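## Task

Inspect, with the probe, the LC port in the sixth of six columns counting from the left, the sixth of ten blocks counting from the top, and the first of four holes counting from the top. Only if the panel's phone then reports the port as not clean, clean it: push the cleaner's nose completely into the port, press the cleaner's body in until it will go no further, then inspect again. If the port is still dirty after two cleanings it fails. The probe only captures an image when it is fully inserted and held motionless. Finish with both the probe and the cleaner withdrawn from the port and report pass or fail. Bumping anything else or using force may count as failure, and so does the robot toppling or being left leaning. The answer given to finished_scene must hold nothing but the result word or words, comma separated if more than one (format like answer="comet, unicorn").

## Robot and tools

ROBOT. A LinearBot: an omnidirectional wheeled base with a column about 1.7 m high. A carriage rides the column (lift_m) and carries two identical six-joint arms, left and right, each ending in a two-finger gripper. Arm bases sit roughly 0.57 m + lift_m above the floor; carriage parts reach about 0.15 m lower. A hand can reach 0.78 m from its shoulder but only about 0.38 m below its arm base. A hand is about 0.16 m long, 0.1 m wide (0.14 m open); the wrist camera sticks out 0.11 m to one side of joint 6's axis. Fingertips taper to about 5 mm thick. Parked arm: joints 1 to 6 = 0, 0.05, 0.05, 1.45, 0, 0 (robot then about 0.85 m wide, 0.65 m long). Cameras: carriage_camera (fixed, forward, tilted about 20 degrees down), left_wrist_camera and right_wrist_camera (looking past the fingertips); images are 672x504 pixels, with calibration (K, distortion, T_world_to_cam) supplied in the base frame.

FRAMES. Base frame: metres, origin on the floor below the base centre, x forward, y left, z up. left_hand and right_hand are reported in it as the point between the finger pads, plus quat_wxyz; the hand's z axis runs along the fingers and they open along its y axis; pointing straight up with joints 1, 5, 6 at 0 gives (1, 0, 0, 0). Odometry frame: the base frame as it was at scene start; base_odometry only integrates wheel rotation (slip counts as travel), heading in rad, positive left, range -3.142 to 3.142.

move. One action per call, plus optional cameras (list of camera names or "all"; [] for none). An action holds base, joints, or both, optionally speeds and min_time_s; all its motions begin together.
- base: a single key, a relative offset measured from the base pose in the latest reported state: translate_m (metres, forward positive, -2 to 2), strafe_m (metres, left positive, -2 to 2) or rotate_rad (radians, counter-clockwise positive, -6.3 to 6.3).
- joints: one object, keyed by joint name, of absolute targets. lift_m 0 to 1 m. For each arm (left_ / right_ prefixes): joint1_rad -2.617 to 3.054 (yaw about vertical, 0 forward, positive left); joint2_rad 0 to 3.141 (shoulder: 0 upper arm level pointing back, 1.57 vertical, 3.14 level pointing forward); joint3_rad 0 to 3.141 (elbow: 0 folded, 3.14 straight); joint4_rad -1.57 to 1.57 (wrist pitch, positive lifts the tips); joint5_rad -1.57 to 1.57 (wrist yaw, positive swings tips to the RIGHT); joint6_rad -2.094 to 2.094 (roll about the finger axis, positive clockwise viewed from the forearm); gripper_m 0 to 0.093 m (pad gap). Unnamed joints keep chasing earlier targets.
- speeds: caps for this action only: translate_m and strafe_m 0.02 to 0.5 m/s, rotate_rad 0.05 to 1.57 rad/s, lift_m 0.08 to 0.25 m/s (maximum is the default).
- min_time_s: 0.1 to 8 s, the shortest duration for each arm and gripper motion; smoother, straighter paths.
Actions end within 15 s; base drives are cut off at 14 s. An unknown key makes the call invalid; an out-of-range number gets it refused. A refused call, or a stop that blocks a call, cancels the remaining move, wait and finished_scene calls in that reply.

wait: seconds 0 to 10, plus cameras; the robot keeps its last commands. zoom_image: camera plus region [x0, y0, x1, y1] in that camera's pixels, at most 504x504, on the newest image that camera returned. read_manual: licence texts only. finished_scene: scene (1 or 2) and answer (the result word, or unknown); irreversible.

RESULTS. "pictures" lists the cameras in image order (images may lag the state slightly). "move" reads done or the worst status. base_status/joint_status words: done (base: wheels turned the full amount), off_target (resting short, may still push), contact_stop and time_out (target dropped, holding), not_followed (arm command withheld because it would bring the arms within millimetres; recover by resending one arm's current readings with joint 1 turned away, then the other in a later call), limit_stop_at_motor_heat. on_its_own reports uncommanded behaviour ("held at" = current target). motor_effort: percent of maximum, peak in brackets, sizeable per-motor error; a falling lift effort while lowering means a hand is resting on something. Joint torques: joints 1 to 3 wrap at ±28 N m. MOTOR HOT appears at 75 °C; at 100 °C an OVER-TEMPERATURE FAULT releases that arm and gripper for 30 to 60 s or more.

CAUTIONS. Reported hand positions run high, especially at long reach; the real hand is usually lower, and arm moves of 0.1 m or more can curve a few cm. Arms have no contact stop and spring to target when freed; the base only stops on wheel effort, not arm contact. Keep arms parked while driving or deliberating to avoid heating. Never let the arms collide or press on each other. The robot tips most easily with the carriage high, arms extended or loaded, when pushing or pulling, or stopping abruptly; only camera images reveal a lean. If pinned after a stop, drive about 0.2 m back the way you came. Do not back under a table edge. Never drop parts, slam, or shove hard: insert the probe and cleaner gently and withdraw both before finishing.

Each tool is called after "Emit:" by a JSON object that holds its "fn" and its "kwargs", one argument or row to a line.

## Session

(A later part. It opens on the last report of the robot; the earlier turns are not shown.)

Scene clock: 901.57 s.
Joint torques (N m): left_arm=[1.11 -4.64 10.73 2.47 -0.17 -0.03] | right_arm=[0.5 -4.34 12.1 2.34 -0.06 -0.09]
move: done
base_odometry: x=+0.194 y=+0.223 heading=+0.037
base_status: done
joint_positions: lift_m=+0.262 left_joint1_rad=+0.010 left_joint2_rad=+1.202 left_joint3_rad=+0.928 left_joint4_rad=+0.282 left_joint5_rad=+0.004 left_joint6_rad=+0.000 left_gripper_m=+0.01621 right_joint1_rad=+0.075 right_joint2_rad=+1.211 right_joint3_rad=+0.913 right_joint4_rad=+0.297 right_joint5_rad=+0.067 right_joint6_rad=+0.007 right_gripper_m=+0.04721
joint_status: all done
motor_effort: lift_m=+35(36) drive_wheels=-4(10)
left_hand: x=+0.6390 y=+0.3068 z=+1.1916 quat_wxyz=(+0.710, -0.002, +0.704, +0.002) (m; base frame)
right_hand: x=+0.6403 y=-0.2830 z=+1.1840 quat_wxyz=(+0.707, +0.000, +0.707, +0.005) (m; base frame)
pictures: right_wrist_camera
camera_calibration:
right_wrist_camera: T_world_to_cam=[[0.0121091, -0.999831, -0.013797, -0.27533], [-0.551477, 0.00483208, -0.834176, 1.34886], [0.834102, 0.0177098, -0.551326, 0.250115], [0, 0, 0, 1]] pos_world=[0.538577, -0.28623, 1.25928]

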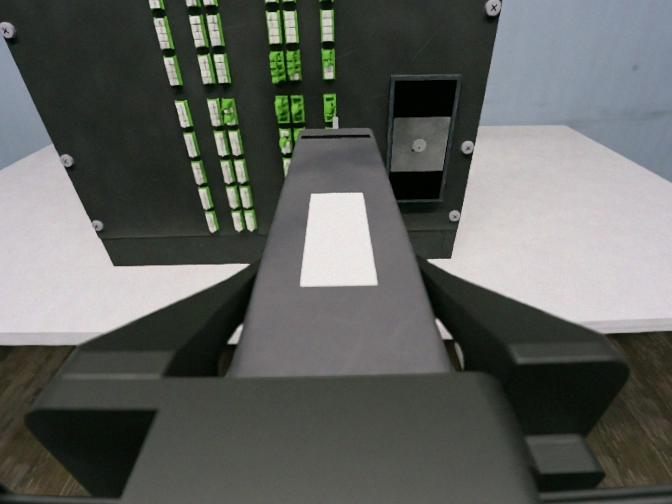

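Emit:
{"fn": "move", "kwargs": {
  "base": {"strafe_m":0.007},
  "speeds": {"strafe_m":0.05},
  "joints": {"right_joint4_rad":0.38},
  "cameras": []
}}

Emit:
{"fn": "move", "kwargs": {
  "base": {"translate_m":0.045},
  "speeds": {"translate_m":0.05},
  "cameras": ["right_wrist_camera"]
}}

Emit:
{"fn": "zoom_image", "kwargs": {
  "camera": "right_wrist_camera",
  "region": [320, 92, 360, 132]
}}

Scene clock: 908.70 s.
Joint torques (N m): left_arm=[0.9 -4.59 10.61 2.48 -0.16 -0.03] | right_arm=[0.49 -4.33 12.14 2.42 -0.04 -0.08]
move: off_target
base_odometry: x=+0.193 y=+0.230 heading=+0.037
base_status: done
joint_positions: lift_m=+0.262 left_joint1_rad=+0.014 left_joint2_rad=+1.202 left_joint3_rad=+0.928 left_joint4_rad=+0.282 left_joint5_rad=+0.003 left_joint6_rad=+0.000 left_gripper_m=+0.01621 right_joint1_rad=+0.076 right_joint2_rad=+1.211 right_joint3_rad=+0.913 right_joint4_rad=+0.301 right_joint5_rad=+0.066 right_joint6_rad=+0.007 right_gripper_m=+0.04721
joint_status: right_joint4_rad off_target (ended at +0.301, target +0.380)
motor_effort: lift_m=+35(35) drive_wheels=-1(11)
left_hand: x=+0.6390 y=+0.3083 z=+1.1916 quat_wxyz=(+0.710, -0.003, +0.704, +0.004) (m; base frame)
right_hand: x=+0.6403 y=-0.2822 z=+1.1849 quat_wxyz=(+0.708, -0.001, +0.706, +0.006) (m; base frame)
pictures: none
No camera images: "cameras" was empty.

Scene clock: 910.10 s.
Joint torques (N m): left_arm=[0.8 -4.67 10.85 2.48 -0.16 -0.02] | right_arm=[0.43 -4.3 12 2.4 -0.05 -0.09]
move: done
base_odometry: x=+0.238 y=+0.232 heading=+0.038
base_status: done
joint_positions: lift_m=+0.262 left_joint1_rad=+0.014 left_joint2_rad=+1.202 left_joint3_rad=+0.928 left_joint4_rad=+0.282 left_joint5_rad=+0.003 left_joint6_rad=+0.000 left_gripper_m=+0.01621 right_joint1_rad=+0.076 right_joint2_rad=+1.211 right_joint3_rad=+0.913 right_joint4_rad=+0.305 right_joint5_rad=+0.066 right_joint6_rad=+0.007 right_gripper_m=+0.04721
joint_status: not commanded
motor_effort: lift_m=+35(35) drive_wheels=-6(9)
left_hand: x=+0.6390 y=+0.3083 z=+1.1914 quat_wxyz=(+0.710, -0.003, +0.704, +0.004) (m; base frame)
right_hand: x=+0.6403 y=-0.2822 z=+1.1858 quat_wxyz=(+0.710, -0.001, +0.705, +0.006) (m; base frame)
pictures: right_wrist_camera
camera_calibration:
right_wrist_camera: T_world_to_cam=[[0.0144895, -0.999794, -0.0142342, -0.275435], [-0.545421, 0.00402838, -0.838153, 1.35095], [0.838037, 0.0199081, -0.54525, 0.242038], [0, 0, 0, 1]] pos_world=[0.537989, -0.285639, 1.26035]

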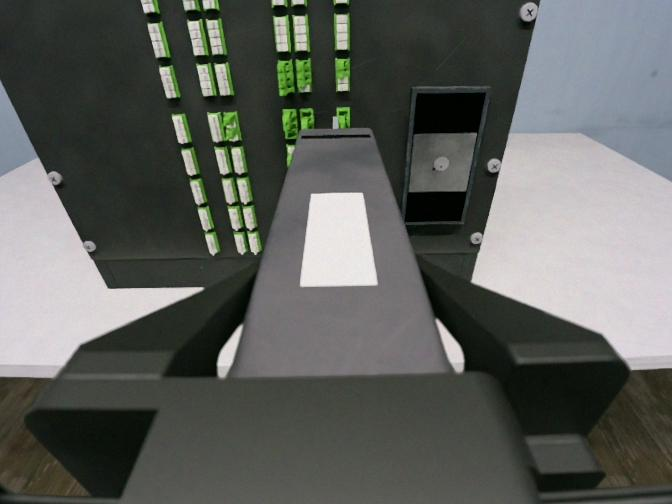

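Scaled by 12.600 from the camera's 672x504 image, which has a finer 960x720 frame.

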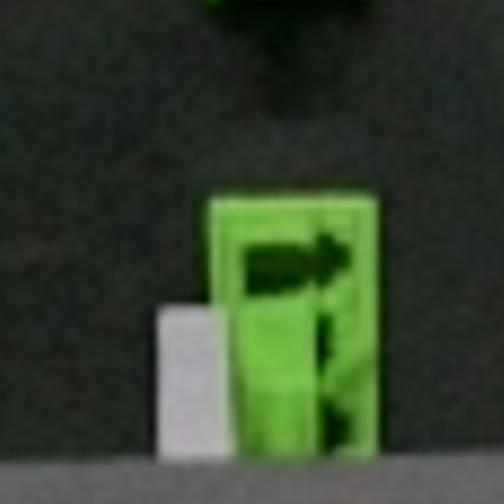

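Emit:
{"fn": "move", "kwargs": {
  "base": {"strafe_m":-0.006},
  "speeds": {"strafe_m":0.05},
  "joints": {"lift_m":0.263},
  "cameras": []
}}

Emit:
{"fn": "move", "kwargs": {
  "base": {"translate_m":0.007},
  "speeds": {"translate_m":0.05},
  "cameras": ["right_wrist_camera"]
}}

Emit:
{"fn": "zoom_image", "kwargs": {
  "camera": "right_wrist_camera",
  "region": [320, 92, 360, 132]
}}

Scene clock: 918.67 s.
Joint torques (N m): left_arm=[0.81 -4.72 10.74 2.51 -0.16 -0.03] | right_arm=[0.84 -4.31 12.03 2.35 -0.06 -0.09]
move: done
base_odometry: x=+0.239 y=+0.226 heading=+0.038
base_status: done
joint_positions: lift_m=+0.263 left_joint1_rad=+0.014 left_joint2_rad=+1.202 left_joint3_rad=+0.928 left_joint4_rad=+0.281 left_joint5_rad=+0.003 left_joint6_rad=+0.000 left_gripper_m=+0.01621 right_joint1_rad=+0.075 right_joint2_rad=+1.211 right_joint3_rad=+0.913 right_joint4_rad=+0.307 right_joint5_rad=+0.067 right_joint6_rad=+0.007 right_gripper_m=+0.04721
joint_status: all done
motor_effort: lift_m=+35(39) drive_wheels=+2(8)
left_hand: x=+0.6390 y=+0.3084 z=+1.1922 quat_wxyz=(+0.710, -0.004, +0.704, +0.004) (m; base frame)
right_hand: x=+0.6403 y=-0.2829 z=+1.1873 quat_wxyz=(+0.710, +0.000, +0.704, +0.006) (m; base frame)
pictures: none
No camera images: "cameras" was empty.

Scene clock: 919.37 s.
Joint torques (N m): left_arm=[0.85 -4.72 10.8 2.49 -0.16 -0.02] | right_arm=[0.5 -4.34 11.89 2.39 -0.05 -0.08]
move: done
base_odometry: x=+0.246 y=+0.226 heading=+0.038
base_status: done
joint_positions: lift_m=+0.263 left_joint1_rad=+0.014 left_joint2_rad=+1.202 left_joint3_rad=+0.928 left_joint4_rad=+0.280 left_joint5_rad=+0.003 left_joint6_rad=+0.000 left_gripper_m=+0.01621 right_joint1_rad=+0.075 right_joint2_rad=+1.211 right_joint3_rad=+0.913 right_joint4_rad=+0.307 right_joint5_rad=+0.066 right_joint6_rad=+0.007 right_gripper_m=+0.04721
joint_status: not commanded
motor_effort: lift_m=+35(35) drive_wheels=+1(11)
left_hand: x=+0.6391 y=+0.3084 z=+1.1920 quat_wxyz=(+0.709, -0.004, +0.705, +0.004) (m; base frame)
right_hand: x=+0.6403 y=-0.2826 z=+1.1874 quat_wxyz=(+0.710, -0.001, +0.704, +0.006) (m; base frame)
pictures: right_wrist_camera
camera_calibration:
right_wrist_camera: T_world_to_cam=[[0.0137784, -0.999801, -0.0144333, -0.275179], [-0.543542, 0.00462665, -0.839369, 1.35276], [0.839269, 0.0194103, -0.54337, 0.23971], [0, 0, 0, 1]] pos_world=[0.53789, -0.286036, 1.26174]

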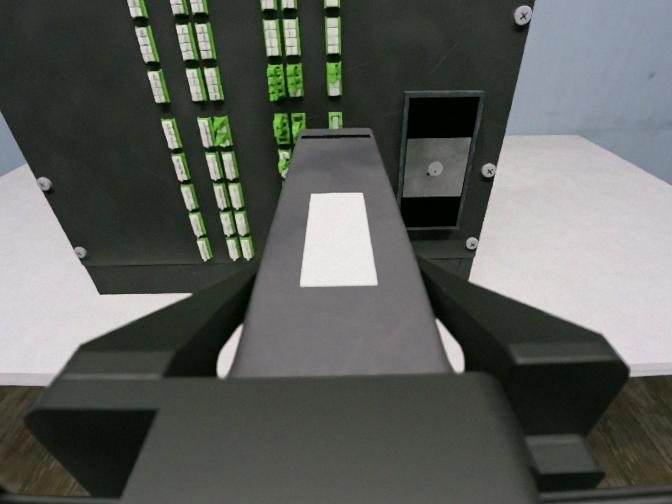

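Scaled by 12.600 from the camera's 672x504 image, which has a finer 960x720 frame.

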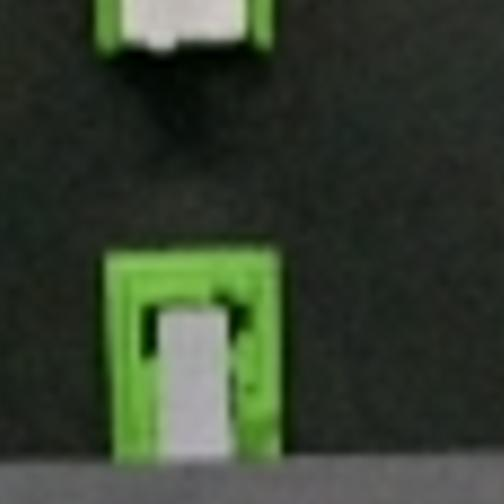

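Emit:
{"fn": "move", "kwargs": {
  "joints": {"right_joint1_rad":0.084,"lift_m":0.2625},
  "min_time_s": 0.5,
  "cameras": ["right_wrist_camera"]
}}

Emit:
{"fn": "zoom_image", "kwargs": {
  "camera": "right_wrist_camera",
  "region": [320, 92, 360, 132]
}}

Scene clock: 927.70 s.
Joint torques (N m): left_arm=[0.81 -4.67 10.71 2.49 -0.16 -0.03] | right_arm=[1.09 -4.3 12.01 2.35 -0.06 -0.08]
move: done
base_odometry: x=+0.246 y=+0.226 heading=+0.038
base_status: not commanded
joint_positions: lift_m=+0.262 left_joint1_rad=+0.014 left_joint2_rad=+1.202 left_joint3_rad=+0.928 left_joint4_rad=+0.280 left_joint5_rad=+0.003 left_joint6_rad=+0.000 left_gripper_m=+0.01621 right_joint1_rad=+0.077 right_joint2_rad=+1.211 right_joint3_rad=+0.913 right_joint4_rad=+0.308 right_joint5_rad=+0.066 right_joint6_rad=+0.007 right_gripper_m=+0.04721
joint_status: all done
motor_effort: lift_m=+35(35) drive_wheels=+1(4)
left_hand: x=+0.6391 y=+0.3084 z=+1.1915 quat_wxyz=(+0.709, -0.004, +0.705, +0.004) (m; base frame)
right_hand: x=+0.6402 y=-0.2817 z=+1.1871 quat_wxyz=(+0.711, -0.001, +0.704, +0.007) (m; base frame)
pictures: right_wrist_camera
camera_calibration:
right_wrist_camera: T_world_to_cam=[[0.0160351, -0.999767, -0.0144407, -0.275687], [-0.542926, 0.0034218, -0.839774, 1.3522], [0.839628, 0.0213061, -0.542744, 0.239116], [0, 0, 0, 1]] pos_world=[0.537794, -0.285345, 1.26134]

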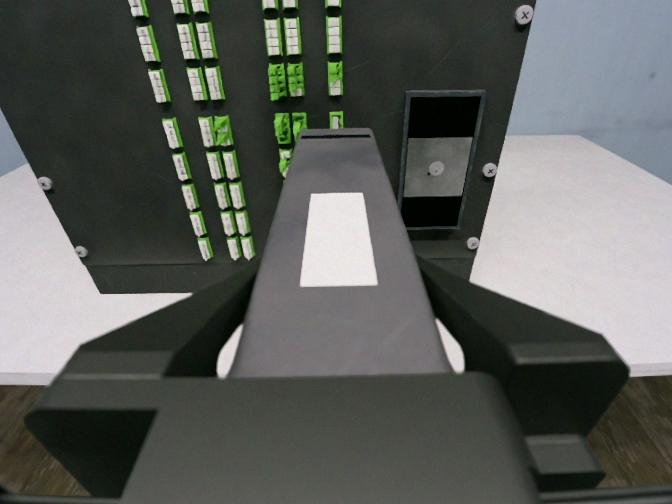

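Scaled by 12.600 from the camera's 672x504 image, which has a finer 960x720 frame.

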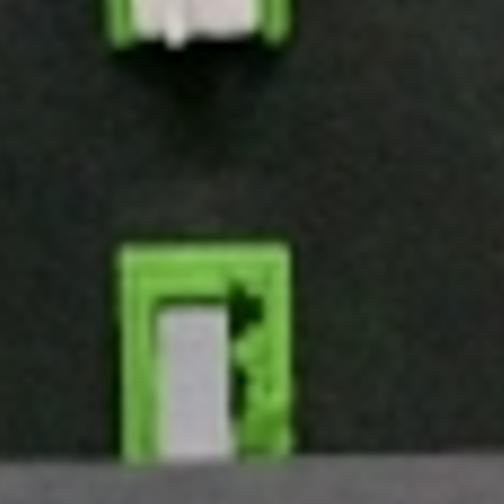

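Emit:
{"fn": "move", "kwargs": {
  "joints": {"right_joint1_rad":0.086},
  "min_time_s": 0.5,
  "cameras": []
}}

Emit:
{"fn": "move", "kwargs": {
  "base": {"translate_m":0.005},
  "speeds": {"translate_m":0.03},
  "cameras": ["right_wrist_camera"]
}}

Emit:
{"fn": "zoom_image", "kwargs": {
  "camera": "right_wrist_camera",
  "region": [320, 92, 360, 132]
}}

Scene clock: 934.27 s.
Joint torques (N m): left_arm=[0.83 -4.71 10.73 2.49 -0.16 -0.02] | right_arm=[1.31 -4.3 12.04 2.34 -0.05 -0.09]
move: done
base_odometry: x=+0.246 y=+0.226 heading=+0.038
base_status: not commanded
joint_positions: lift_m=+0.262 left_joint1_rad=+0.014 left_joint2_rad=+1.202 left_joint3_rad=+0.928 left_joint4_rad=+0.280 left_joint5_rad=+0.003 left_joint6_rad=+0.000 left_gripper_m=+0.01621 right_joint1_rad=+0.077 right_joint2_rad=+1.211 right_joint3_rad=+0.913 right_joint4_rad=+0.308 right_joint5_rad=+0.066 right_joint6_rad=+0.007 right_gripper_m=+0.04721
joint_status: all done
motor_effort: lift_m=+35(35) drive_wheels=+1(1)
left_hand: x=+0.6391 y=+0.3084 z=+1.1915 quat_wxyz=(+0.709, -0.004, +0.705, +0.004) (m; base frame)
right_hand: x=+0.6402 y=-0.2817 z=+1.1871 quat_wxyz=(+0.711, -0.001, +0.704, +0.007) (m; base frame)
pictures: none
No camera images: "cameras" was empty.

Scene clock: 935.03 s.
Joint torques (N m): left_arm=[0.9 -4.66 10.61 2.51 -0.16 -0.03] | right_arm=[1.16 -4.25 11.93 2.31 -0.05 -0.08]
move: done
base_odometry: x=+0.251 y=+0.227 heading=+0.039
base_status: done
joint_positions: lift_m=+0.262 left_joint1_rad=+0.014 left_joint2_rad=+1.202 left_joint3_rad=+0.928 left_joint4_rad=+0.280 left_joint5_rad=+0.003 left_joint6_rad=+0.000 left_gripper_m=+0.01621 right_joint1_rad=+0.080 right_joint2_rad=+1.211 right_joint3_rad=+0.913 right_joint4_rad=+0.308 right_joint5_rad=+0.066 right_joint6_rad=+0.007 right_gripper_m=+0.04721
joint_status: not commanded
motor_effort: lift_m=+35(35) drive_wheels=-4(10)
left_hand: x=+0.6391 y=+0.3084 z=+1.1915 quat_wxyz=(+0.709, -0.004, +0.705, +0.004) (m; base frame)
right_hand: x=+0.6402 y=-0.2807 z=+1.1872 quat_wxyz=(+0.711, -0.002, +0.703, +0.008) (m; base frame)
pictures: right_wrist_camera
camera_calibration:
right_wrist_camera: T_world_to_cam=[[0.018377, -0.999726, -0.0144993, -0.276067], [-0.542234, 0.00221861, -0.840225, 1.35208], [0.840026, 0.0233028, -0.542045, 0.238703], [0, 0, 0, 1]] pos_world=[0.5377, -0.284554, 1.26143]

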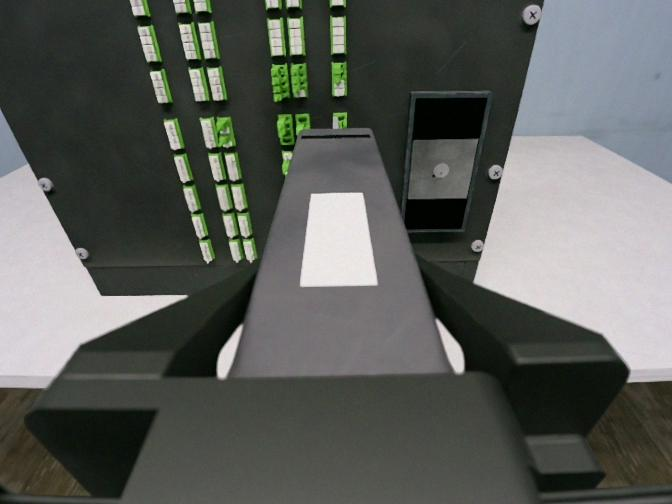

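Scaled by 12.600 from the camera's 672x504 image, which has a finer 960x720 frame.

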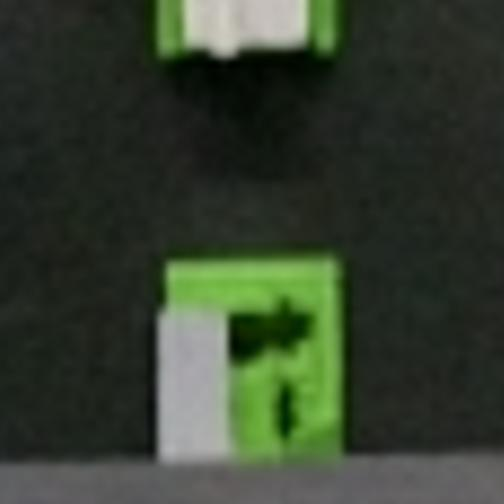

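Emit:
{"fn": "move", "kwargs": {
  "joints": {"right_joint1_rad":0.071,"right_joint5_rad":0.077},
  "min_time_s": 0.5,
  "cameras": ["right_wrist_camera"]
}}

Emit:
{"fn": "zoom_image", "kwargs": {
  "camera": "right_wrist_camera",
  "region": [320, 92, 360, 132]
}}

Scene clock: 943.33 s.
Joint torques (N m): left_arm=[0.81 -4.7 10.73 2.49 -0.16 -0.03] | right_arm=[-0.17 -4.31 12 2.34 0.04 -0.09]
move: done
base_odometry: x=+0.251 y=+0.227 heading=+0.039
base_status: not commanded
joint_positions: lift_m=+0.262 left_joint1_rad=+0.014 left_joint2_rad=+1.202 left_joint3_rad=+0.928 left_joint4_rad=+0.280 left_joint5_rad=+0.003 left_joint6_rad=+0.000 left_gripper_m=+0.01621 right_joint1_rad=+0.078 right_joint2_rad=+1.211 right_joint3_rad=+0.913 right_joint4_rad=+0.308 right_joint5_rad=+0.068 right_joint6_rad=+0.007 right_gripper_m=+0.04721
joint_status: all done
motor_effort: lift_m=+35(35) drive_wheels=+0(0)
left_hand: x=+0.6391 y=+0.3084 z=+1.1915 quat_wxyz=(+0.709, -0.004, +0.705, +0.004) (m; base frame)
right_hand: x=+0.6402 y=-0.2817 z=+1.1872 quat_wxyz=(+0.711, -0.001, +0.703, +0.006) (m; base frame)
pictures: right_wrist_camera
camera_calibration:
right_wrist_camera: T_world_to_cam=[[0.0145512, -0.999788, -0.0145389, -0.274663], [-0.542258, 0.00432598, -0.840201, 1.35266], [0.840086, 0.0201098, -0.542081, 0.237827], [0, 0, 0, 1]] pos_world=[0.537693, -0.285239, 1.26143]

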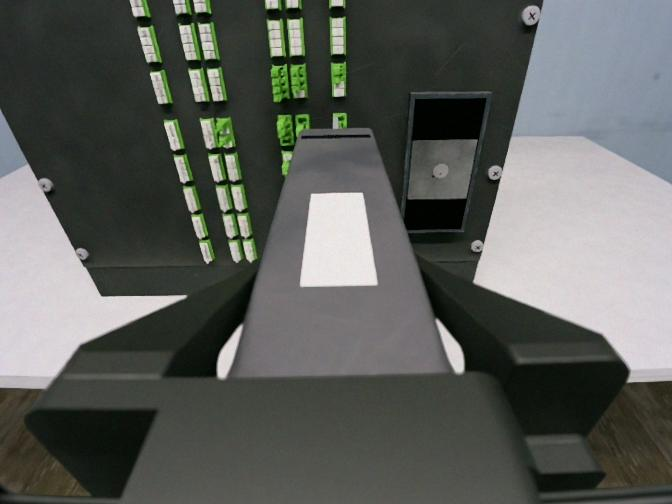

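Scaled by 12.600 from the camera's 672x504 image, which has a finer 960x720 frame.

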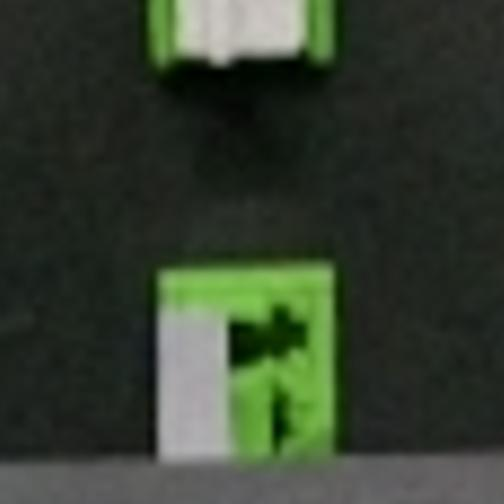

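Emit:
{"fn": "move", "kwargs": {
  "base": {"translate_m":-0.010},
  "speeds": {"translate_m":0.03},
  "cameras": []
}}

Emit:
{"fn": "move", "kwargs": {
  "base": {"translate_m":0.005},
  "speeds": {"translate_m":0.03},
  "cameras": ["right_wrist_camera"]
}}

Emit:
{"fn": "zoom_image", "kwargs": {
  "camera": "right_wrist_camera",
  "region": [320, 92, 360, 132]
}}

Scene clock: 949.67 s.
Joint torques (N m): left_arm=[0.81 -4.71 10.71 2.5 -0.16 -0.02] | right_arm=[-0.08 -4.19 11.89 2.32 0.04 -0.09]
move: done
base_odometry: x=+0.241 y=+0.226 heading=+0.039
base_status: done
joint_positions: lift_m=+0.262 left_joint1_rad=+0.014 left_joint2_rad=+1.202 left_joint3_rad=+0.928 left_joint4_rad=+0.280 left_joint5_rad=+0.003 left_joint6_rad=+0.000 left_gripper_m=+0.01621 right_joint1_rad=+0.078 right_joint2_rad=+1.211 right_joint3_rad=+0.913 right_joint4_rad=+0.308 right_joint5_rad=+0.068 right_joint6_rad=+0.007 right_gripper_m=+0.04721
joint_status: not commanded
motor_effort: lift_m=+35(35) drive_wheels=+0(12)
left_hand: x=+0.6392 y=+0.3084 z=+1.1913 quat_wxyz=(+0.709, -0.004, +0.705, +0.004) (m; base frame)
right_hand: x=+0.6402 y=-0.2818 z=+1.1872 quat_wxyz=(+0.711, -0.001, +0.703, +0.006) (m; base frame)
pictures: none
No camera images: "cameras" was empty.

Scene clock: 950.57 s.
Joint torques (N m): left_arm=[0.81 -4.9 10.78 2.51 -0.16 -0.03] | right_arm=[-0.01 -4.23 11.89 2.29 0.04 -0.09]
move: done
base_odometry: x=+0.245 y=+0.227 heading=+0.039
base_status: done
joint_positions: lift_m=+0.262 left_joint1_rad=+0.014 left_joint2_rad=+1.204 left_joint3_rad=+0.928 left_joint4_rad=+0.281 left_joint5_rad=+0.003 left_joint6_rad=+0.000 left_gripper_m=+0.01621 right_joint1_rad=+0.077 right_joint2_rad=+1.211 right_joint3_rad=+0.913 right_joint4_rad=+0.309 right_joint5_rad=+0.068 right_joint6_rad=+0.007 right_gripper_m=+0.04721
joint_status: not commanded
motor_effort: lift_m=+35(35) drive_wheels=+0(10)
left_hand: x=+0.6395 y=+0.3084 z=+1.1910 quat_wxyz=(+0.709, -0.004, +0.705, +0.004) (m; base frame)
right_hand: x=+0.6402 y=-0.2821 z=+1.1873 quat_wxyz=(+0.711, +0.000, +0.703, +0.006) (m; base frame)
pictures: right_wrist_camera
camera_calibration:
right_wrist_camera: T_world_to_cam=[[0.0133903, -0.999805, -0.0144978, -0.274389], [-0.541914, 0.00492882, -0.84042, 1.35301], [0.840327, 0.0191101, -0.541742, 0.237046], [0, 0, 0, 1]] pos_world=[0.537691, -0.285534, 1.26153]

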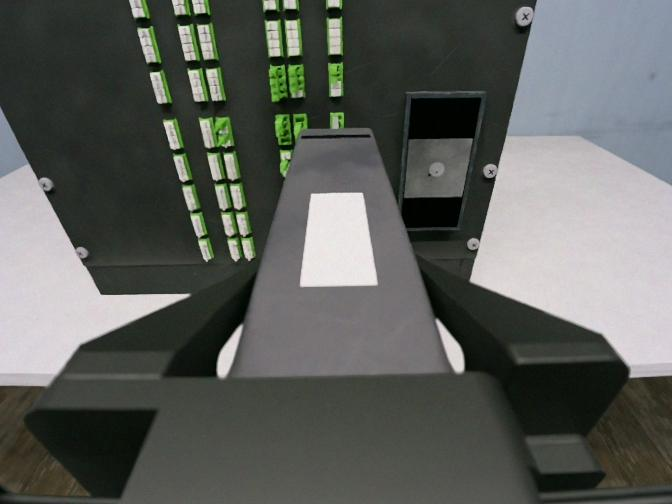

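Scaled by 12.600 from the camera's 672x504 image, which has a finer 960x720 frame.

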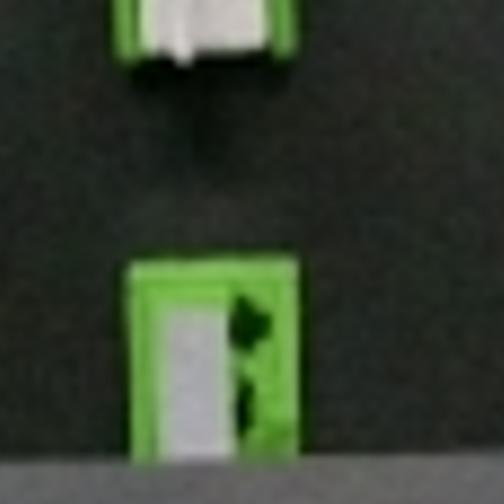

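Emit:
{"fn": "move", "kwargs": {
  "joints": {"lift_m":0.2615},
  "cameras": []
}}

Emit:
{"fn": "move", "kwargs": {
  "base": {"translate_m":0.006},
  "speeds": {"translate_m":0.03},
  "cameras": ["right_wrist_camera"]
}}

Emit:
{"fn": "zoom_image", "kwargs": {
  "camera": "right_wrist_camera",
  "region": [320, 92, 360, 132]
}}

Scene clock: 955.90 s.
Joint torques (N m): left_arm=[0.83 -4.88 10.81 2.47 -0.16 -0.02] | right_arm=[-0.12 -4.38 11.81 2.35 0.04 -0.09]
move: done
base_odometry: x=+0.246 y=+0.227 heading=+0.039
base_status: not commanded
joint_positions: lift_m=+0.261 left_joint1_rad=+0.014 left_joint2_rad=+1.204 left_joint3_rad=+0.928 left_joint4_rad=+0.281 left_joint5_rad=+0.003 left_joint6_rad=+0.000 left_gripper_m=+0.01621 right_joint1_rad=+0.077 right_joint2_rad=+1.211 right_joint3_rad=+0.913 right_joint4_rad=+0.309 right_joint5_rad=+0.069 right_joint6_rad=+0.007 right_gripper_m=+0.04721
joint_status: all done
motor_effort: lift_m=+35(37) drive_wheels=+0(3)
left_hand: x=+0.6395 y=+0.3084 z=+1.1900 quat_wxyz=(+0.709, -0.004, +0.705, +0.004) (m; base frame)
right_hand: x=+0.6402 y=-0.2822 z=+1.1863 quat_wxyz=(+0.711, +0.000, +0.703, +0.006) (m; base frame)
pictures: none
No camera images: "cameras" was empty.

Scene clock: 956.60 s.
Joint torques (N m): left_arm=[0.81 -5.05 10.81 2.52 -0.16 -0.03] | right_arm=[-0.08 -4.3 11.96 2.34 0.03 -0.08]
move: done
base_odometry: x=+0.251 y=+0.227 heading=+0.039
base_status: done
joint_positions: lift_m=+0.261 left_joint1_rad=+0.014 left_joint2_rad=+1.204 left_joint3_rad=+0.928 left_joint4_rad=+0.280 left_joint5_rad=+0.003 left_joint6_rad=+0.000 left_gripper_m=+0.01621 right_joint1_rad=+0.077 right_joint2_rad=+1.211 right_joint3_rad=+0.913 right_joint4_rad=+0.309 right_joint5_rad=+0.069 right_joint6_rad=+0.007 right_gripper_m=+0.04721
joint_status: not commanded
motor_effort: lift_m=+35(35) drive_wheels=+0(10)
left_hand: x=+0.6395 y=+0.3084 z=+1.1898 quat_wxyz=(+0.709, -0.004, +0.705, +0.004) (m; base frame)
right_hand: x=+0.6402 y=-0.2822 z=+1.1864 quat_wxyz=(+0.711, +0.000, +0.703, +0.006) (m; base frame)
pictures: right_wrist_camera
camera_calibration:
right_wrist_camera: T_world_to_cam=[[0.0129812, -0.999809, -0.0145836, -0.274075], [-0.541613, 0.00522934, -0.840611, 1.35233], [0.840527, 0.0188109, -0.541442, 0.235932], [0, 0, 0, 1]] pos_world=[0.53769, -0.285532, 1.26053]

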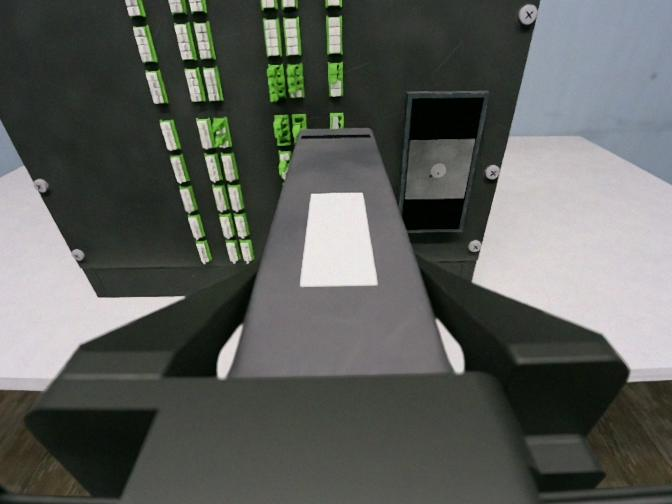

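Scaled by 12.600 from the camera's 672x504 image, which has a finer 960x720 frame.

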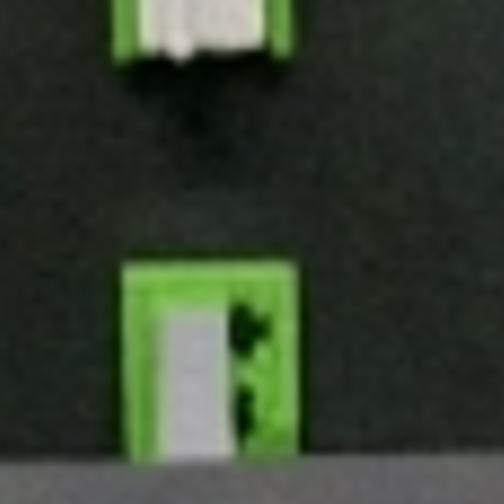

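Emit:
{"fn": "move", "kwargs": {
  "base": {"translate_m":0.005},
  "speeds": {"translate_m":0.03},
  "cameras": ["right_wrist_camera"]
}}

Emit:
{"fn": "zoom_image", "kwargs": {
  "camera": "right_wrist_camera",
  "region": [320, 92, 360, 132]
}}

Scene clock: 962.53 s.
Joint torques (N m): left_arm=[0.81 -4.74 10.56 2.47 -0.16 -0.03] | right_arm=[-0.16 -3.08 12.01 2.49 0 -0.09]
move: done
base_odometry: x=+0.256 y=+0.227 heading=+0.039
base_status: done
joint_positions: lift_m=+0.261 left_joint1_rad=+0.014 left_joint2_rad=+1.204 left_joint3_rad=+0.928 left_joint4_rad=+0.280 left_joint5_rad=+0.003 left_joint6_rad=+0.000 left_gripper_m=+0.01621 right_joint1_rad=+0.077 right_joint2_rad=+1.195 right_joint3_rad=+0.913 right_joint4_rad=+0.292 right_joint5_rad=+0.072 right_joint6_rad=+0.007 right_gripper_m=+0.04721
joint_status: not commanded
motor_effort: lift_m=+35(35) drive_wheels=+1(8)
left_hand: x=+0.6395 y=+0.3084 z=+1.1898 quat_wxyz=(+0.709, -0.004, +0.705, +0.004) (m; base frame)
right_hand: x=+0.6366 y=-0.2829 z=+1.1884 quat_wxyz=(+0.710, +0.001, +0.704, +0.005) (m; base frame)
pictures: right_wrist_camera
camera_calibration:
right_wrist_camera: T_world_to_cam=[[0.0103169, -0.999842, -0.0144566, -0.273234], [-0.543201, 0.00653433, -0.839577, 1.35212], [0.839539, 0.0165147, -0.543048, 0.241929], [0, 0, 0, 1]] pos_world=[0.534184, -0.286022, 1.26264]

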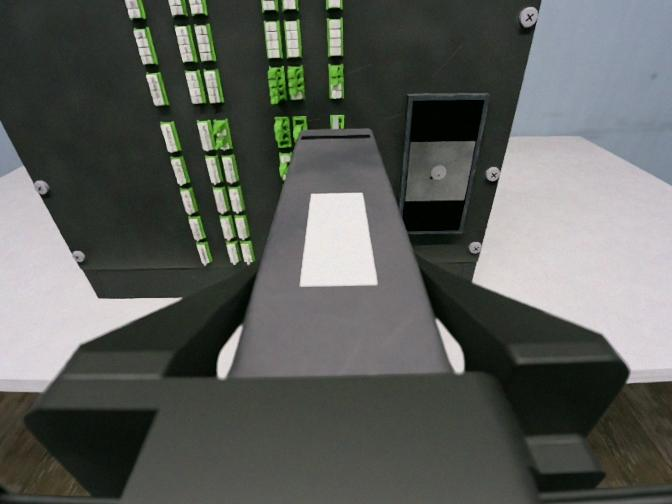

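Scaled by 12.600 from the camera's 672x504 image, which has a finer 960x720 frame.

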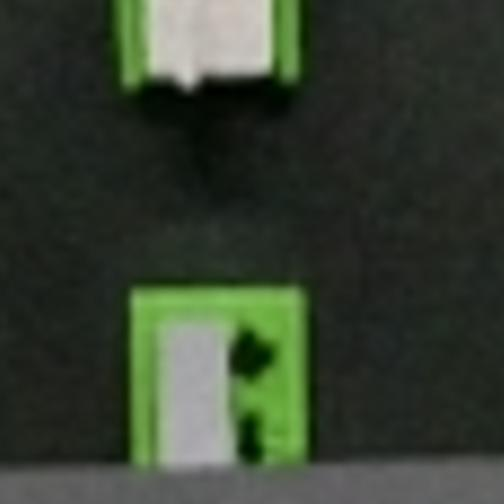

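Emit:
{"fn": "move", "kwargs": {
  "base": {"translate_m":-0.006},
  "speeds": {"translate_m":0.03},
  "cameras": []
}}

Emit:
{"fn": "move", "kwargs": {
  "joints": {"lift_m":0.2605},
  "cameras": ["right_wrist_camera"]
}}

Emit:
{"fn": "zoom_image", "kwargs": {
  "camera": "right_wrist_camera",
  "region": [320, 92, 360, 132]
}}

Emit:
{"fn": "move", "kwargs": {
  "base": {"translate_m":0.005},
  "speeds": {"translate_m":0.03},
  "cameras": ["right_wrist_camera"]
}}

Emit:
{"fn": "zoom_image", "kwargs": {
  "camera": "right_wrist_camera",
  "region": [320, 92, 360, 132]
}}

Scene clock: 971.80 s.
Joint torques (N m): left_arm=[0.81 -4.78 10.85 2.51 -0.16 -0.02] | right_arm=[-0.05 -3.58 12.14 2.36 0 -0.09]
move: done
base_odometry: x=+0.250 y=+0.227 heading=+0.040
base_status: done
joint_positions: lift_m=+0.261 left_joint1_rad=+0.014 left_joint2_rad=+1.204 left_joint3_rad=+0.928 left_joint4_rad=+0.280 left_joint5_rad=+0.003 left_joint6_rad=+0.000 left_gripper_m=+0.01621 right_joint1_rad=+0.077 right_joint2_rad=+1.202 right_joint3_rad=+0.913 right_joint4_rad=+0.303 right_joint5_rad=+0.072 right_joint6_rad=+0.007 right_gripper_m=+0.04721
joint_status: not commanded
motor_effort: lift_m=+35(35) drive_wheels=-3(11)
left_hand: x=+0.6395 y=+0.3084 z=+1.1898 quat_wxyz=(+0.709, -0.004, +0.705, +0.004) (m; base frame)
right_hand: x=+0.6382 y=-0.2828 z=+1.1883 quat_wxyz=(+0.712, +0.001, +0.702, +0.005) (m; base frame)
pictures: none
No camera images: "cameras" was empty.

Scene clock: 972.10 s.
Joint torques (N m): left_arm=[0.81 -4.9 10.78 2.49 -0.16 -0.03] | right_arm=[-0.05 -3.49 12.16 2.37 0 -0.09]
move: done
base_odometry: x=+0.250 y=+0.227 heading=+0.040
base_status: not commanded
joint_positions: lift_m=+0.260 left_joint1_rad=+0.014 left_joint2_rad=+1.204 left_joint3_rad=+0.929 left_joint4_rad=+0.281 left_joint5_rad=+0.003 left_joint6_rad=+0.000 left_gripper_m=+0.01621 right_joint1_rad=+0.077 right_joint2_rad=+1.203 right_joint3_rad=+0.913 right_joint4_rad=+0.306 right_joint5_rad=+0.072 right_joint6_rad=+0.007 right_gripper_m=+0.04721
joint_status: all done
motor_effort: lift_m=+35(37) drive_wheels=-1(3)
left_hand: x=+0.6395 y=+0.3084 z=+1.1893 quat_wxyz=(+0.709, -0.004, +0.705, +0.004) (m; base frame)
right_hand: x=+0.6384 y=-0.2828 z=+1.1879 quat_wxyz=(+0.713, +0.001, +0.701, +0.005) (m; base frame)
pictures: right_wrist_camera
camera_calibration:
right_wrist_camera: T_world_to_cam=[[0.0104554, -0.999835, -0.0148836, -0.272696], [-0.537417, 0.0069334, -0.843288, 1.35353], [0.843252, 0.0168157, -0.537256, 0.231093], [0, 0, 0, 1]] pos_world=[0.535391, -0.285921, 1.26151]

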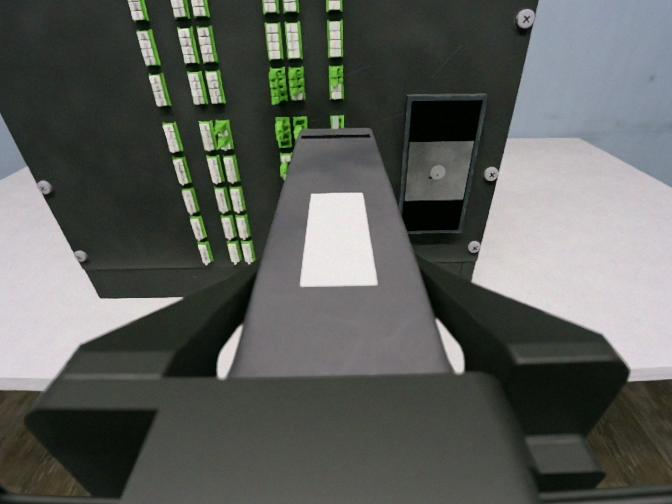

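Scaled by 12.600 from the camera's 672x504 image, which has a finer 960x720 frame.

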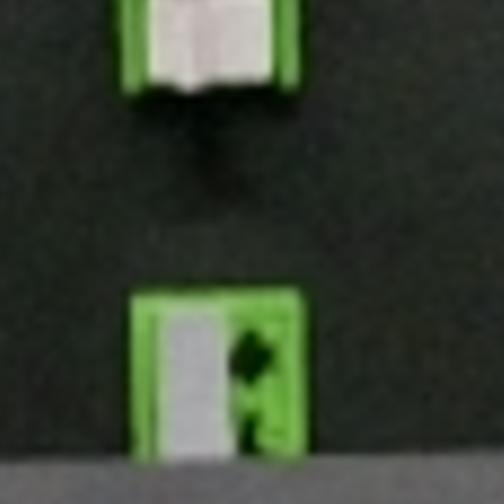

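Scene clock: 972.67 s.
Joint torques (N m): left_arm=[0.85 -5.01 10.66 2.46 -0.16 -0.02] | right_arm=[-0.08 -3.32 12.15 2.38 0.02 -0.09]
move: done
base_odometry: x=+0.255 y=+0.227 heading=+0.040
base_status: done
joint_positions: lift_m=+0.260 left_joint1_rad=+0.014 left_joint2_rad=+1.205 left_joint3_rad=+0.929 left_joint4_rad=+0.280 left_joint5_rad=+0.003 left_joint6_rad=+0.000 left_gripper_m=+0.01621 right_joint1_rad=+0.077 right_joint2_rad=+1.198 right_joint3_rad=+0.913 right_joint4_rad=+0.302 right_joint5_rad=+0.072 right_joint6_rad=+0.007 right_gripper_m=+0.04721
joint_status: not commanded
motor_effort: lift_m=+35(35) drive_wheels=+0(9)
left_hand: x=+0.6399 y=+0.3084 z=+1.1886 quat_wxyz=(+0.709, -0.004, +0.706, +0.004) (m; base frame)
right_hand: x=+0.6374 y=-0.2829 z=+1.1884 quat_wxyz=(+0.713, +0.001, +0.701, +0.005) (m; base frame)
pictures: right_wrist_camera
camera_calibration:
right_wrist_camera: T_world_to_cam=[[0.0104486, -0.999835, -0.01489, -0.272666], [-0.537721, 0.00693644, -0.843094, 1.35347], [0.843058, 0.0168158, -0.53756, 0.232662], [0, 0, 0, 1]] pos_world=[0.534491, -0.285921, 1.26211]

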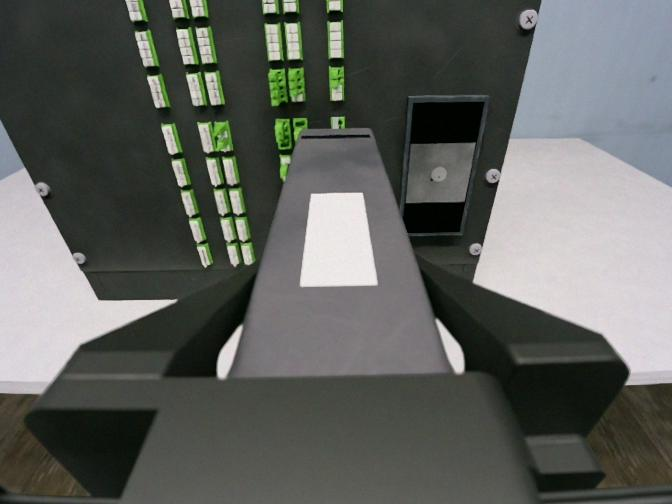

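Scaled by 12.600 from the camera's 672x504 image, which has a finer 960x720 frame.

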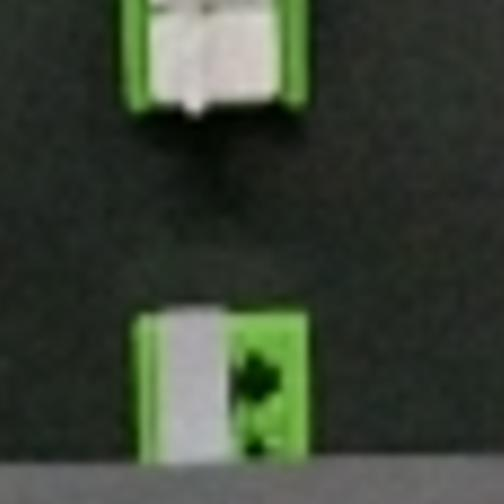

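Emit:
{"fn": "move", "kwargs": {
  "base": {"translate_m":-0.012},
  "speeds": {"translate_m":0.03},
  "cameras": []
}}

Emit:
{"fn": "move", "kwargs": {
  "joints": {"lift_m":0.260,"right_joint4_rad":0.36,"right_joint2_rad":1.205},
  "cameras": []
}}

Emit:
{"fn": "move", "kwargs": {
  "base": {"translate_m":0.004},
  "speeds": {"translate_m":0.03},
  "cameras": ["right_wrist_camera"]
}}

Emit:
{"fn": "zoom_image", "kwargs": {
  "camera": "right_wrist_camera",
  "region": [320, 92, 360, 132]
}}

Scene clock: 979.87 s.
Joint torques (N m): left_arm=[0.81 -5.07 10.67 2.5 -0.16 -0.03] | right_arm=[-0.05 -3.78 11.96 2.36 0.01 -0.08]
move: done
base_odometry: x=+0.243 y=+0.227 heading=+0.040
base_status: done
joint_positions: lift_m=+0.260 left_joint1_rad=+0.014 left_joint2_rad=+1.205 left_joint3_rad=+0.929 left_joint4_rad=+0.280 left_joint5_rad=+0.003 left_joint6_rad=+0.000 left_gripper_m=+0.01621 right_joint1_rad=+0.077 right_joint2_rad=+1.203 right_joint3_rad=+0.913 right_joint4_rad=+0.306 right_joint5_rad=+0.072 right_joint6_rad=+0.007 right_gripper_m=+0.04721
joint_status: not commanded
motor_effort: lift_m=+35(35) drive_wheels=-2(10)
left_hand: x=+0.6399 y=+0.3084 z=+1.1886 quat_wxyz=(+0.709, -0.004, +0.706, +0.004) (m; base frame)
right_hand: x=+0.6385 y=-0.2828 z=+1.1875 quat_wxyz=(+0.713, +0.001, +0.702, +0.005) (m; base frame)
pictures: none
No camera images: "cameras" was empty.

Scene clock: 980.30 s.
Joint torques (N m): left_arm=[0.85 -5.04 10.62 2.49 -0.16 -0.03] | right_arm=[-0.09 -3.4 12 2.21 0 -0.08]
move: off_target
base_odometry: x=+0.243 y=+0.227 heading=+0.040
base_status: not commanded
joint_positions: lift_m=+0.260 left_joint1_rad=+0.014 left_joint2_rad=+1.205 left_joint3_rad=+0.929 left_joint4_rad=+0.280 left_joint5_rad=+0.003 left_joint6_rad=+0.000 left_gripper_m=+0.01621 right_joint1_rad=+0.077 right_joint2_rad=+1.206 right_joint3_rad=+0.913 right_joint4_rad=+0.302 right_joint5_rad=+0.072 right_joint6_rad=+0.007 right_gripper_m=+0.04721
joint_status: right_joint4_rad off_target (ended at +0.301, target +0.360); the others done
motor_effort: lift_m=+35(35) drive_wheels=-2(2)
left_hand: x=+0.6399 y=+0.3084 z=+1.1880 quat_wxyz=(+0.709, -0.004, +0.706, +0.004) (m; base frame)
right_hand: x=+0.6392 y=-0.2827 z=+1.1849 quat_wxyz=(+0.710, +0.001, +0.704, +0.005) (m; base frame)
pictures: none
No camera images: "cameras" was empty.

Scene clock: 981.07 s.
Joint torques (N m): left_arm=[0.81 -5.14 10.67 2.47 -0.16 -0.02] | right_arm=[0.03 -3.63 12.01 2.23 -0.01 -0.08]
move: done
base_odometry: x=+0.247 y=+0.227 heading=+0.040
base_status: done
joint_positions: lift_m=+0.260 left_joint1_rad=+0.014 left_joint2_rad=+1.205 left_joint3_rad=+0.929 left_joint4_rad=+0.280 left_joint5_rad=+0.003 left_joint6_rad=+0.000 left_gripper_m=+0.01621 right_joint1_rad=+0.077 right_joint2_rad=+1.207 right_joint3_rad=+0.913 right_joint4_rad=+0.302 right_joint5_rad=+0.072 right_joint6_rad=+0.007 right_gripper_m=+0.04721
joint_status: not commanded
motor_effort: lift_m=+35(35) drive_wheels=-2(10)
left_hand: x=+0.6400 y=+0.3084 z=+1.1880 quat_wxyz=(+0.709, -0.004, +0.706, +0.004) (m; base frame)
right_hand: x=+0.6394 y=-0.2827 z=+1.1845 quat_wxyz=(+0.710, +0.001, +0.704, +0.005) (m; base frame)
pictures: right_wrist_camera
camera_calibration:
right_wrist_camera: T_world_to_cam=[[0.0102598, -0.999845, -0.0143371, -0.273138], [-0.544783, 0.00643405, -0.838552, 1.35026], [0.838514, 0.016414, -0.544632, 0.239973], [0, 0, 0, 1]] pos_world=[0.537182, -0.285722, 1.25905]

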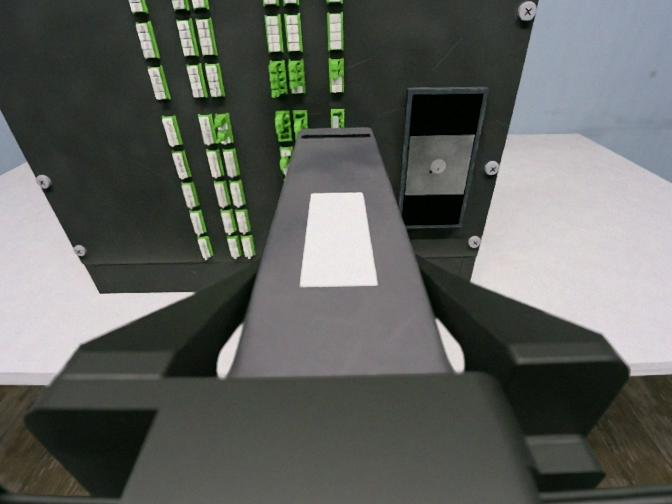

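Scaled by 12.600 from the camera's 672x504 image, which has a finer 960x720 frame.

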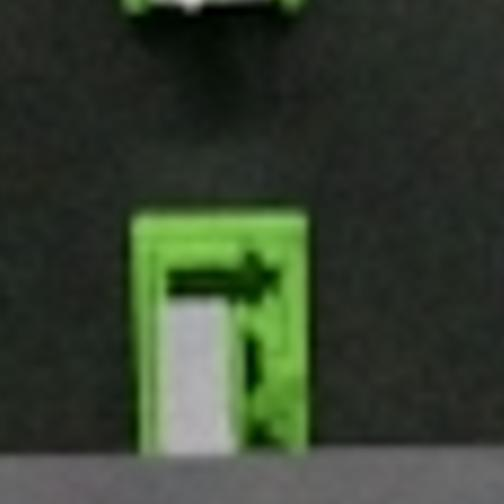

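Emit:
{"fn": "move", "kwargs": {
  "joints": {"lift_m":0.2607},
  "cameras": []
}}

Emit:
{"fn": "move", "kwargs": {
  "base": {"translate_m":0.006},
  "speeds": {"translate_m":0.03},
  "cameras": ["right_wrist_camera"]
}}

Emit:
{"fn": "zoom_image", "kwargs": {
  "camera": "right_wrist_camera",
  "region": [320, 92, 360, 132]
}}

Scene clock: 986.60 s.
Joint torques (N m): left_arm=[0.85 -5.11 10.54 2.5 -0.16 -0.02] | right_arm=[0.03 -3.47 11.95 2.24 0 -0.09]
move: done
base_odometry: x=+0.247 y=+0.227 heading=+0.040
base_status: not commanded
joint_positions: lift_m=+0.261 left_joint1_rad=+0.014 left_joint2_rad=+1.205 left_joint3_rad=+0.929 left_joint4_rad=+0.280 left_joint5_rad=+0.003 left_joint6_rad=+0.000 left_gripper_m=+0.01621 right_joint1_rad=+0.077 right_joint2_rad=+1.207 right_joint3_rad=+0.913 right_joint4_rad=+0.301 right_joint5_rad=+0.072 right_joint6_rad=+0.007 right_gripper_m=+0.04721
joint_status: all done
motor_effort: lift_m=+35(38) drive_wheels=-2(2)
left_hand: x=+0.6400 y=+0.3084 z=+1.1886 quat_wxyz=(+0.708, -0.004, +0.706, +0.004) (m; base frame)
right_hand: x=+0.6395 y=-0.2827 z=+1.1850 quat_wxyz=(+0.710, +0.001, +0.705, +0.005) (m; base frame)
pictures: none
No camera images: "cameras" was empty.

Scene clock: 987.20 s.
Joint torques (N m): left_arm=[0.85 -5.03 10.7 2.49 -0.16 -0.03] | right_arm=[-0.05 -3.52 12.07 2.24 0 -0.09]
move: done
base_odometry: x=+0.253 y=+0.227 heading=+0.040
base_status: done
joint_positions: lift_m=+0.261 left_joint1_rad=+0.014 left_joint2_rad=+1.205 left_joint3_rad=+0.929 left_joint4_rad=+0.281 left_joint5_rad=+0.003 left_joint6_rad=+0.000 left_gripper_m=+0.01621 right_joint1_rad=+0.077 right_joint2_rad=+1.207 right_joint3_rad=+0.913 right_joint4_rad=+0.300 right_joint5_rad=+0.072 right_joint6_rad=+0.007 right_gripper_m=+0.04721
joint_status: not commanded
motor_effort: lift_m=+35(35) drive_wheels=-1(8)
left_hand: x=+0.6400 y=+0.3084 z=+1.1887 quat_wxyz=(+0.709, -0.004, +0.706, +0.004) (m; base frame)
right_hand: x=+0.6394 y=-0.2828 z=+1.1850 quat_wxyz=(+0.709, +0.001, +0.705, +0.005) (m; base frame)
pictures: right_wrist_camera
camera_calibration:
right_wrist_camera: T_world_to_cam=[[0.00993549, -0.999849, -0.0142712, -0.273137], [-0.545759, 0.0065367, -0.837916, 1.35047], [0.837883, 0.0161138, -0.545612, 0.241877], [0, 0, 0, 1]] pos_world=[0.53708, -0.285821, 1.25965]

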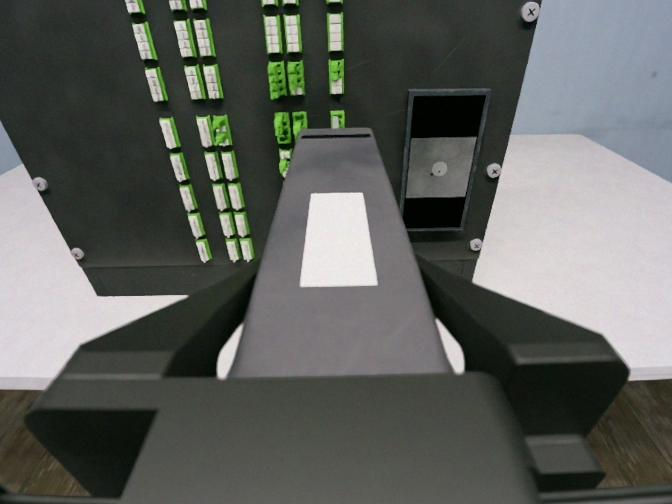

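Scaled by 12.600 from the camera's 672x504 image, which has a finer 960x720 frame.

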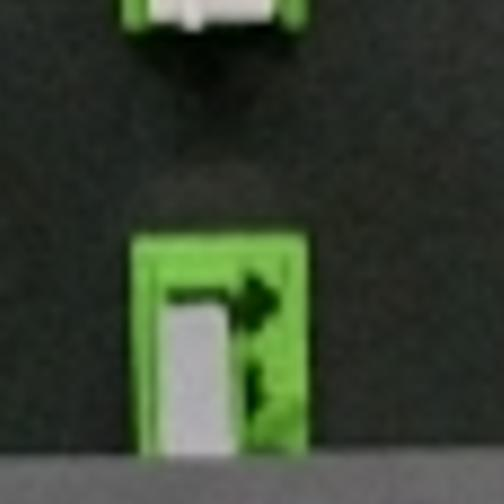

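Emit:
{"fn": "move", "kwargs": {
  "base": {"translate_m":-0.003},
  "speeds": {"translate_m":0.03},
  "cameras": []
}}

Emit:
{"fn": "move", "kwargs": {
  "joints": {"lift_m":0.2616},
  "cameras": []
}}

Emit:
{"fn": "move", "kwargs": {
  "base": {"translate_m":0.005},
  "speeds": {"translate_m":0.03},
  "cameras": ["right_wrist_camera"]
}}

Emit:
{"fn": "zoom_image", "kwargs": {
  "camera": "right_wrist_camera",
  "region": [320, 92, 360, 132]
}}

Scene clock: 994.70 s.
Joint torques (N m): left_arm=[0.8 -4.97 10.7 2.52 -0.16 -0.03] | right_arm=[-0.16 -3.66 12 2.25 0 -0.08]
move: done
base_odometry: x=+0.250 y=+0.227 heading=+0.040
base_status: done
joint_positions: lift_m=+0.261 left_joint1_rad=+0.014 left_joint2_rad=+1.205 left_joint3_rad=+0.929 left_joint4_rad=+0.280 left_joint5_rad=+0.003 left_joint6_rad=+0.000 left_gripper_m=+0.01621 right_joint1_rad=+0.077 right_joint2_rad=+1.207 right_joint3_rad=+0.913 right_joint4_rad=+0.301 right_joint5_rad=+0.072 right_joint6_rad=+0.007 right_gripper_m=+0.04721
joint_status: not commanded
motor_effort: lift_m=+35(35) drive_wheels=-1(9)
left_hand: x=+0.6398 y=+0.3084 z=+1.1890 quat_wxyz=(+0.709, -0.004, +0.705, +0.004) (m; base frame)
right_hand: x=+0.6395 y=-0.2828 z=+1.1850 quat_wxyz=(+0.710, +0.001, +0.705, +0.005) (m; base frame)
pictures: none
No camera images: "cameras" was empty.

Scene clock: 995.00 s.
Joint torques (N m): left_arm=[0.83 -4.83 10.67 2.53 -0.16 -0.03] | right_arm=[-0.16 -3.73 12.11 2.23 0 -0.09]
move: done
base_odometry: x=+0.250 y=+0.227 heading=+0.040
base_status: not commanded
joint_positions: lift_m=+0.262 left_joint1_rad=+0.014 left_joint2_rad=+1.205 left_joint3_rad=+0.929 left_joint4_rad=+0.280 left_joint5_rad=+0.003 left_joint6_rad=+0.000 left_gripper_m=+0.01621 right_joint1_rad=+0.077 right_joint2_rad=+1.208 right_joint3_rad=+0.913 right_joint4_rad=+0.300 right_joint5_rad=+0.072 right_joint6_rad=+0.007 right_gripper_m=+0.04721
joint_status: all done
motor_effort: lift_m=+35(39) drive_wheels=-2(2)
left_hand: x=+0.6398 y=+0.3084 z=+1.1897 quat_wxyz=(+0.709, -0.004, +0.706, +0.004) (m; base frame)
right_hand: x=+0.6396 y=-0.2828 z=+1.1854 quat_wxyz=(+0.709, +0.001, +0.705, +0.005) (m; base frame)
pictures: none
No camera images: "cameras" was empty.

Scene clock: 995.57 s.
Joint torques (N m): left_arm=[0.81 -5.07 10.62 2.5 -0.16 -0.03] | right_arm=[-0.14 -2.97 12.11 2.38 0 -0.09]
move: done
base_odometry: x=+0.255 y=+0.227 heading=+0.040
base_status: done
joint_positions: lift_m=+0.262 left_joint1_rad=+0.014 left_joint2_rad=+1.205 left_joint3_rad=+0.929 left_joint4_rad=+0.279 left_joint5_rad=+0.003 left_joint6_rad=+0.000 left_gripper_m=+0.01621 right_joint1_rad=+0.077 right_joint2_rad=+1.200 right_joint3_rad=+0.913 right_joint4_rad=+0.289 right_joint5_rad=+0.072 right_joint6_rad=+0.007 right_gripper_m=+0.04721
joint_status: not commanded
motor_effort: lift_m=+35(35) drive_wheels=+0(9)
left_hand: x=+0.6398 y=+0.3084 z=+1.1896 quat_wxyz=(+0.708, -0.004, +0.706, +0.004) (m; base frame)
right_hand: x=+0.6379 y=-0.2830 z=+1.1858 quat_wxyz=(+0.708, +0.001, +0.706, +0.004) (m; base frame)
pictures: right_wrist_camera
camera_calibration:
right_wrist_camera: T_world_to_cam=[[0.00950834, -0.999857, -0.0139574, -0.273377], [-0.549562, 0.00643589, -0.835428, 1.34976], [0.835399, 0.015614, -0.549422, 0.249462], [0, 0, 0, 1]] pos_world=[0.535974, -0.28592, 1.26087]

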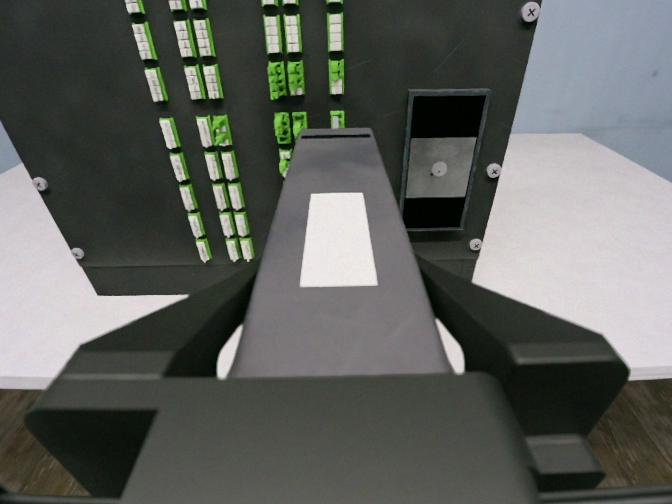

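Scaled by 12.600 from the camera's 672x504 image, which has a finer 960x720 frame.

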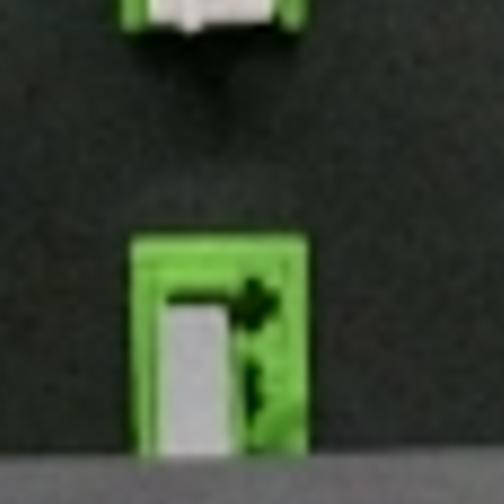

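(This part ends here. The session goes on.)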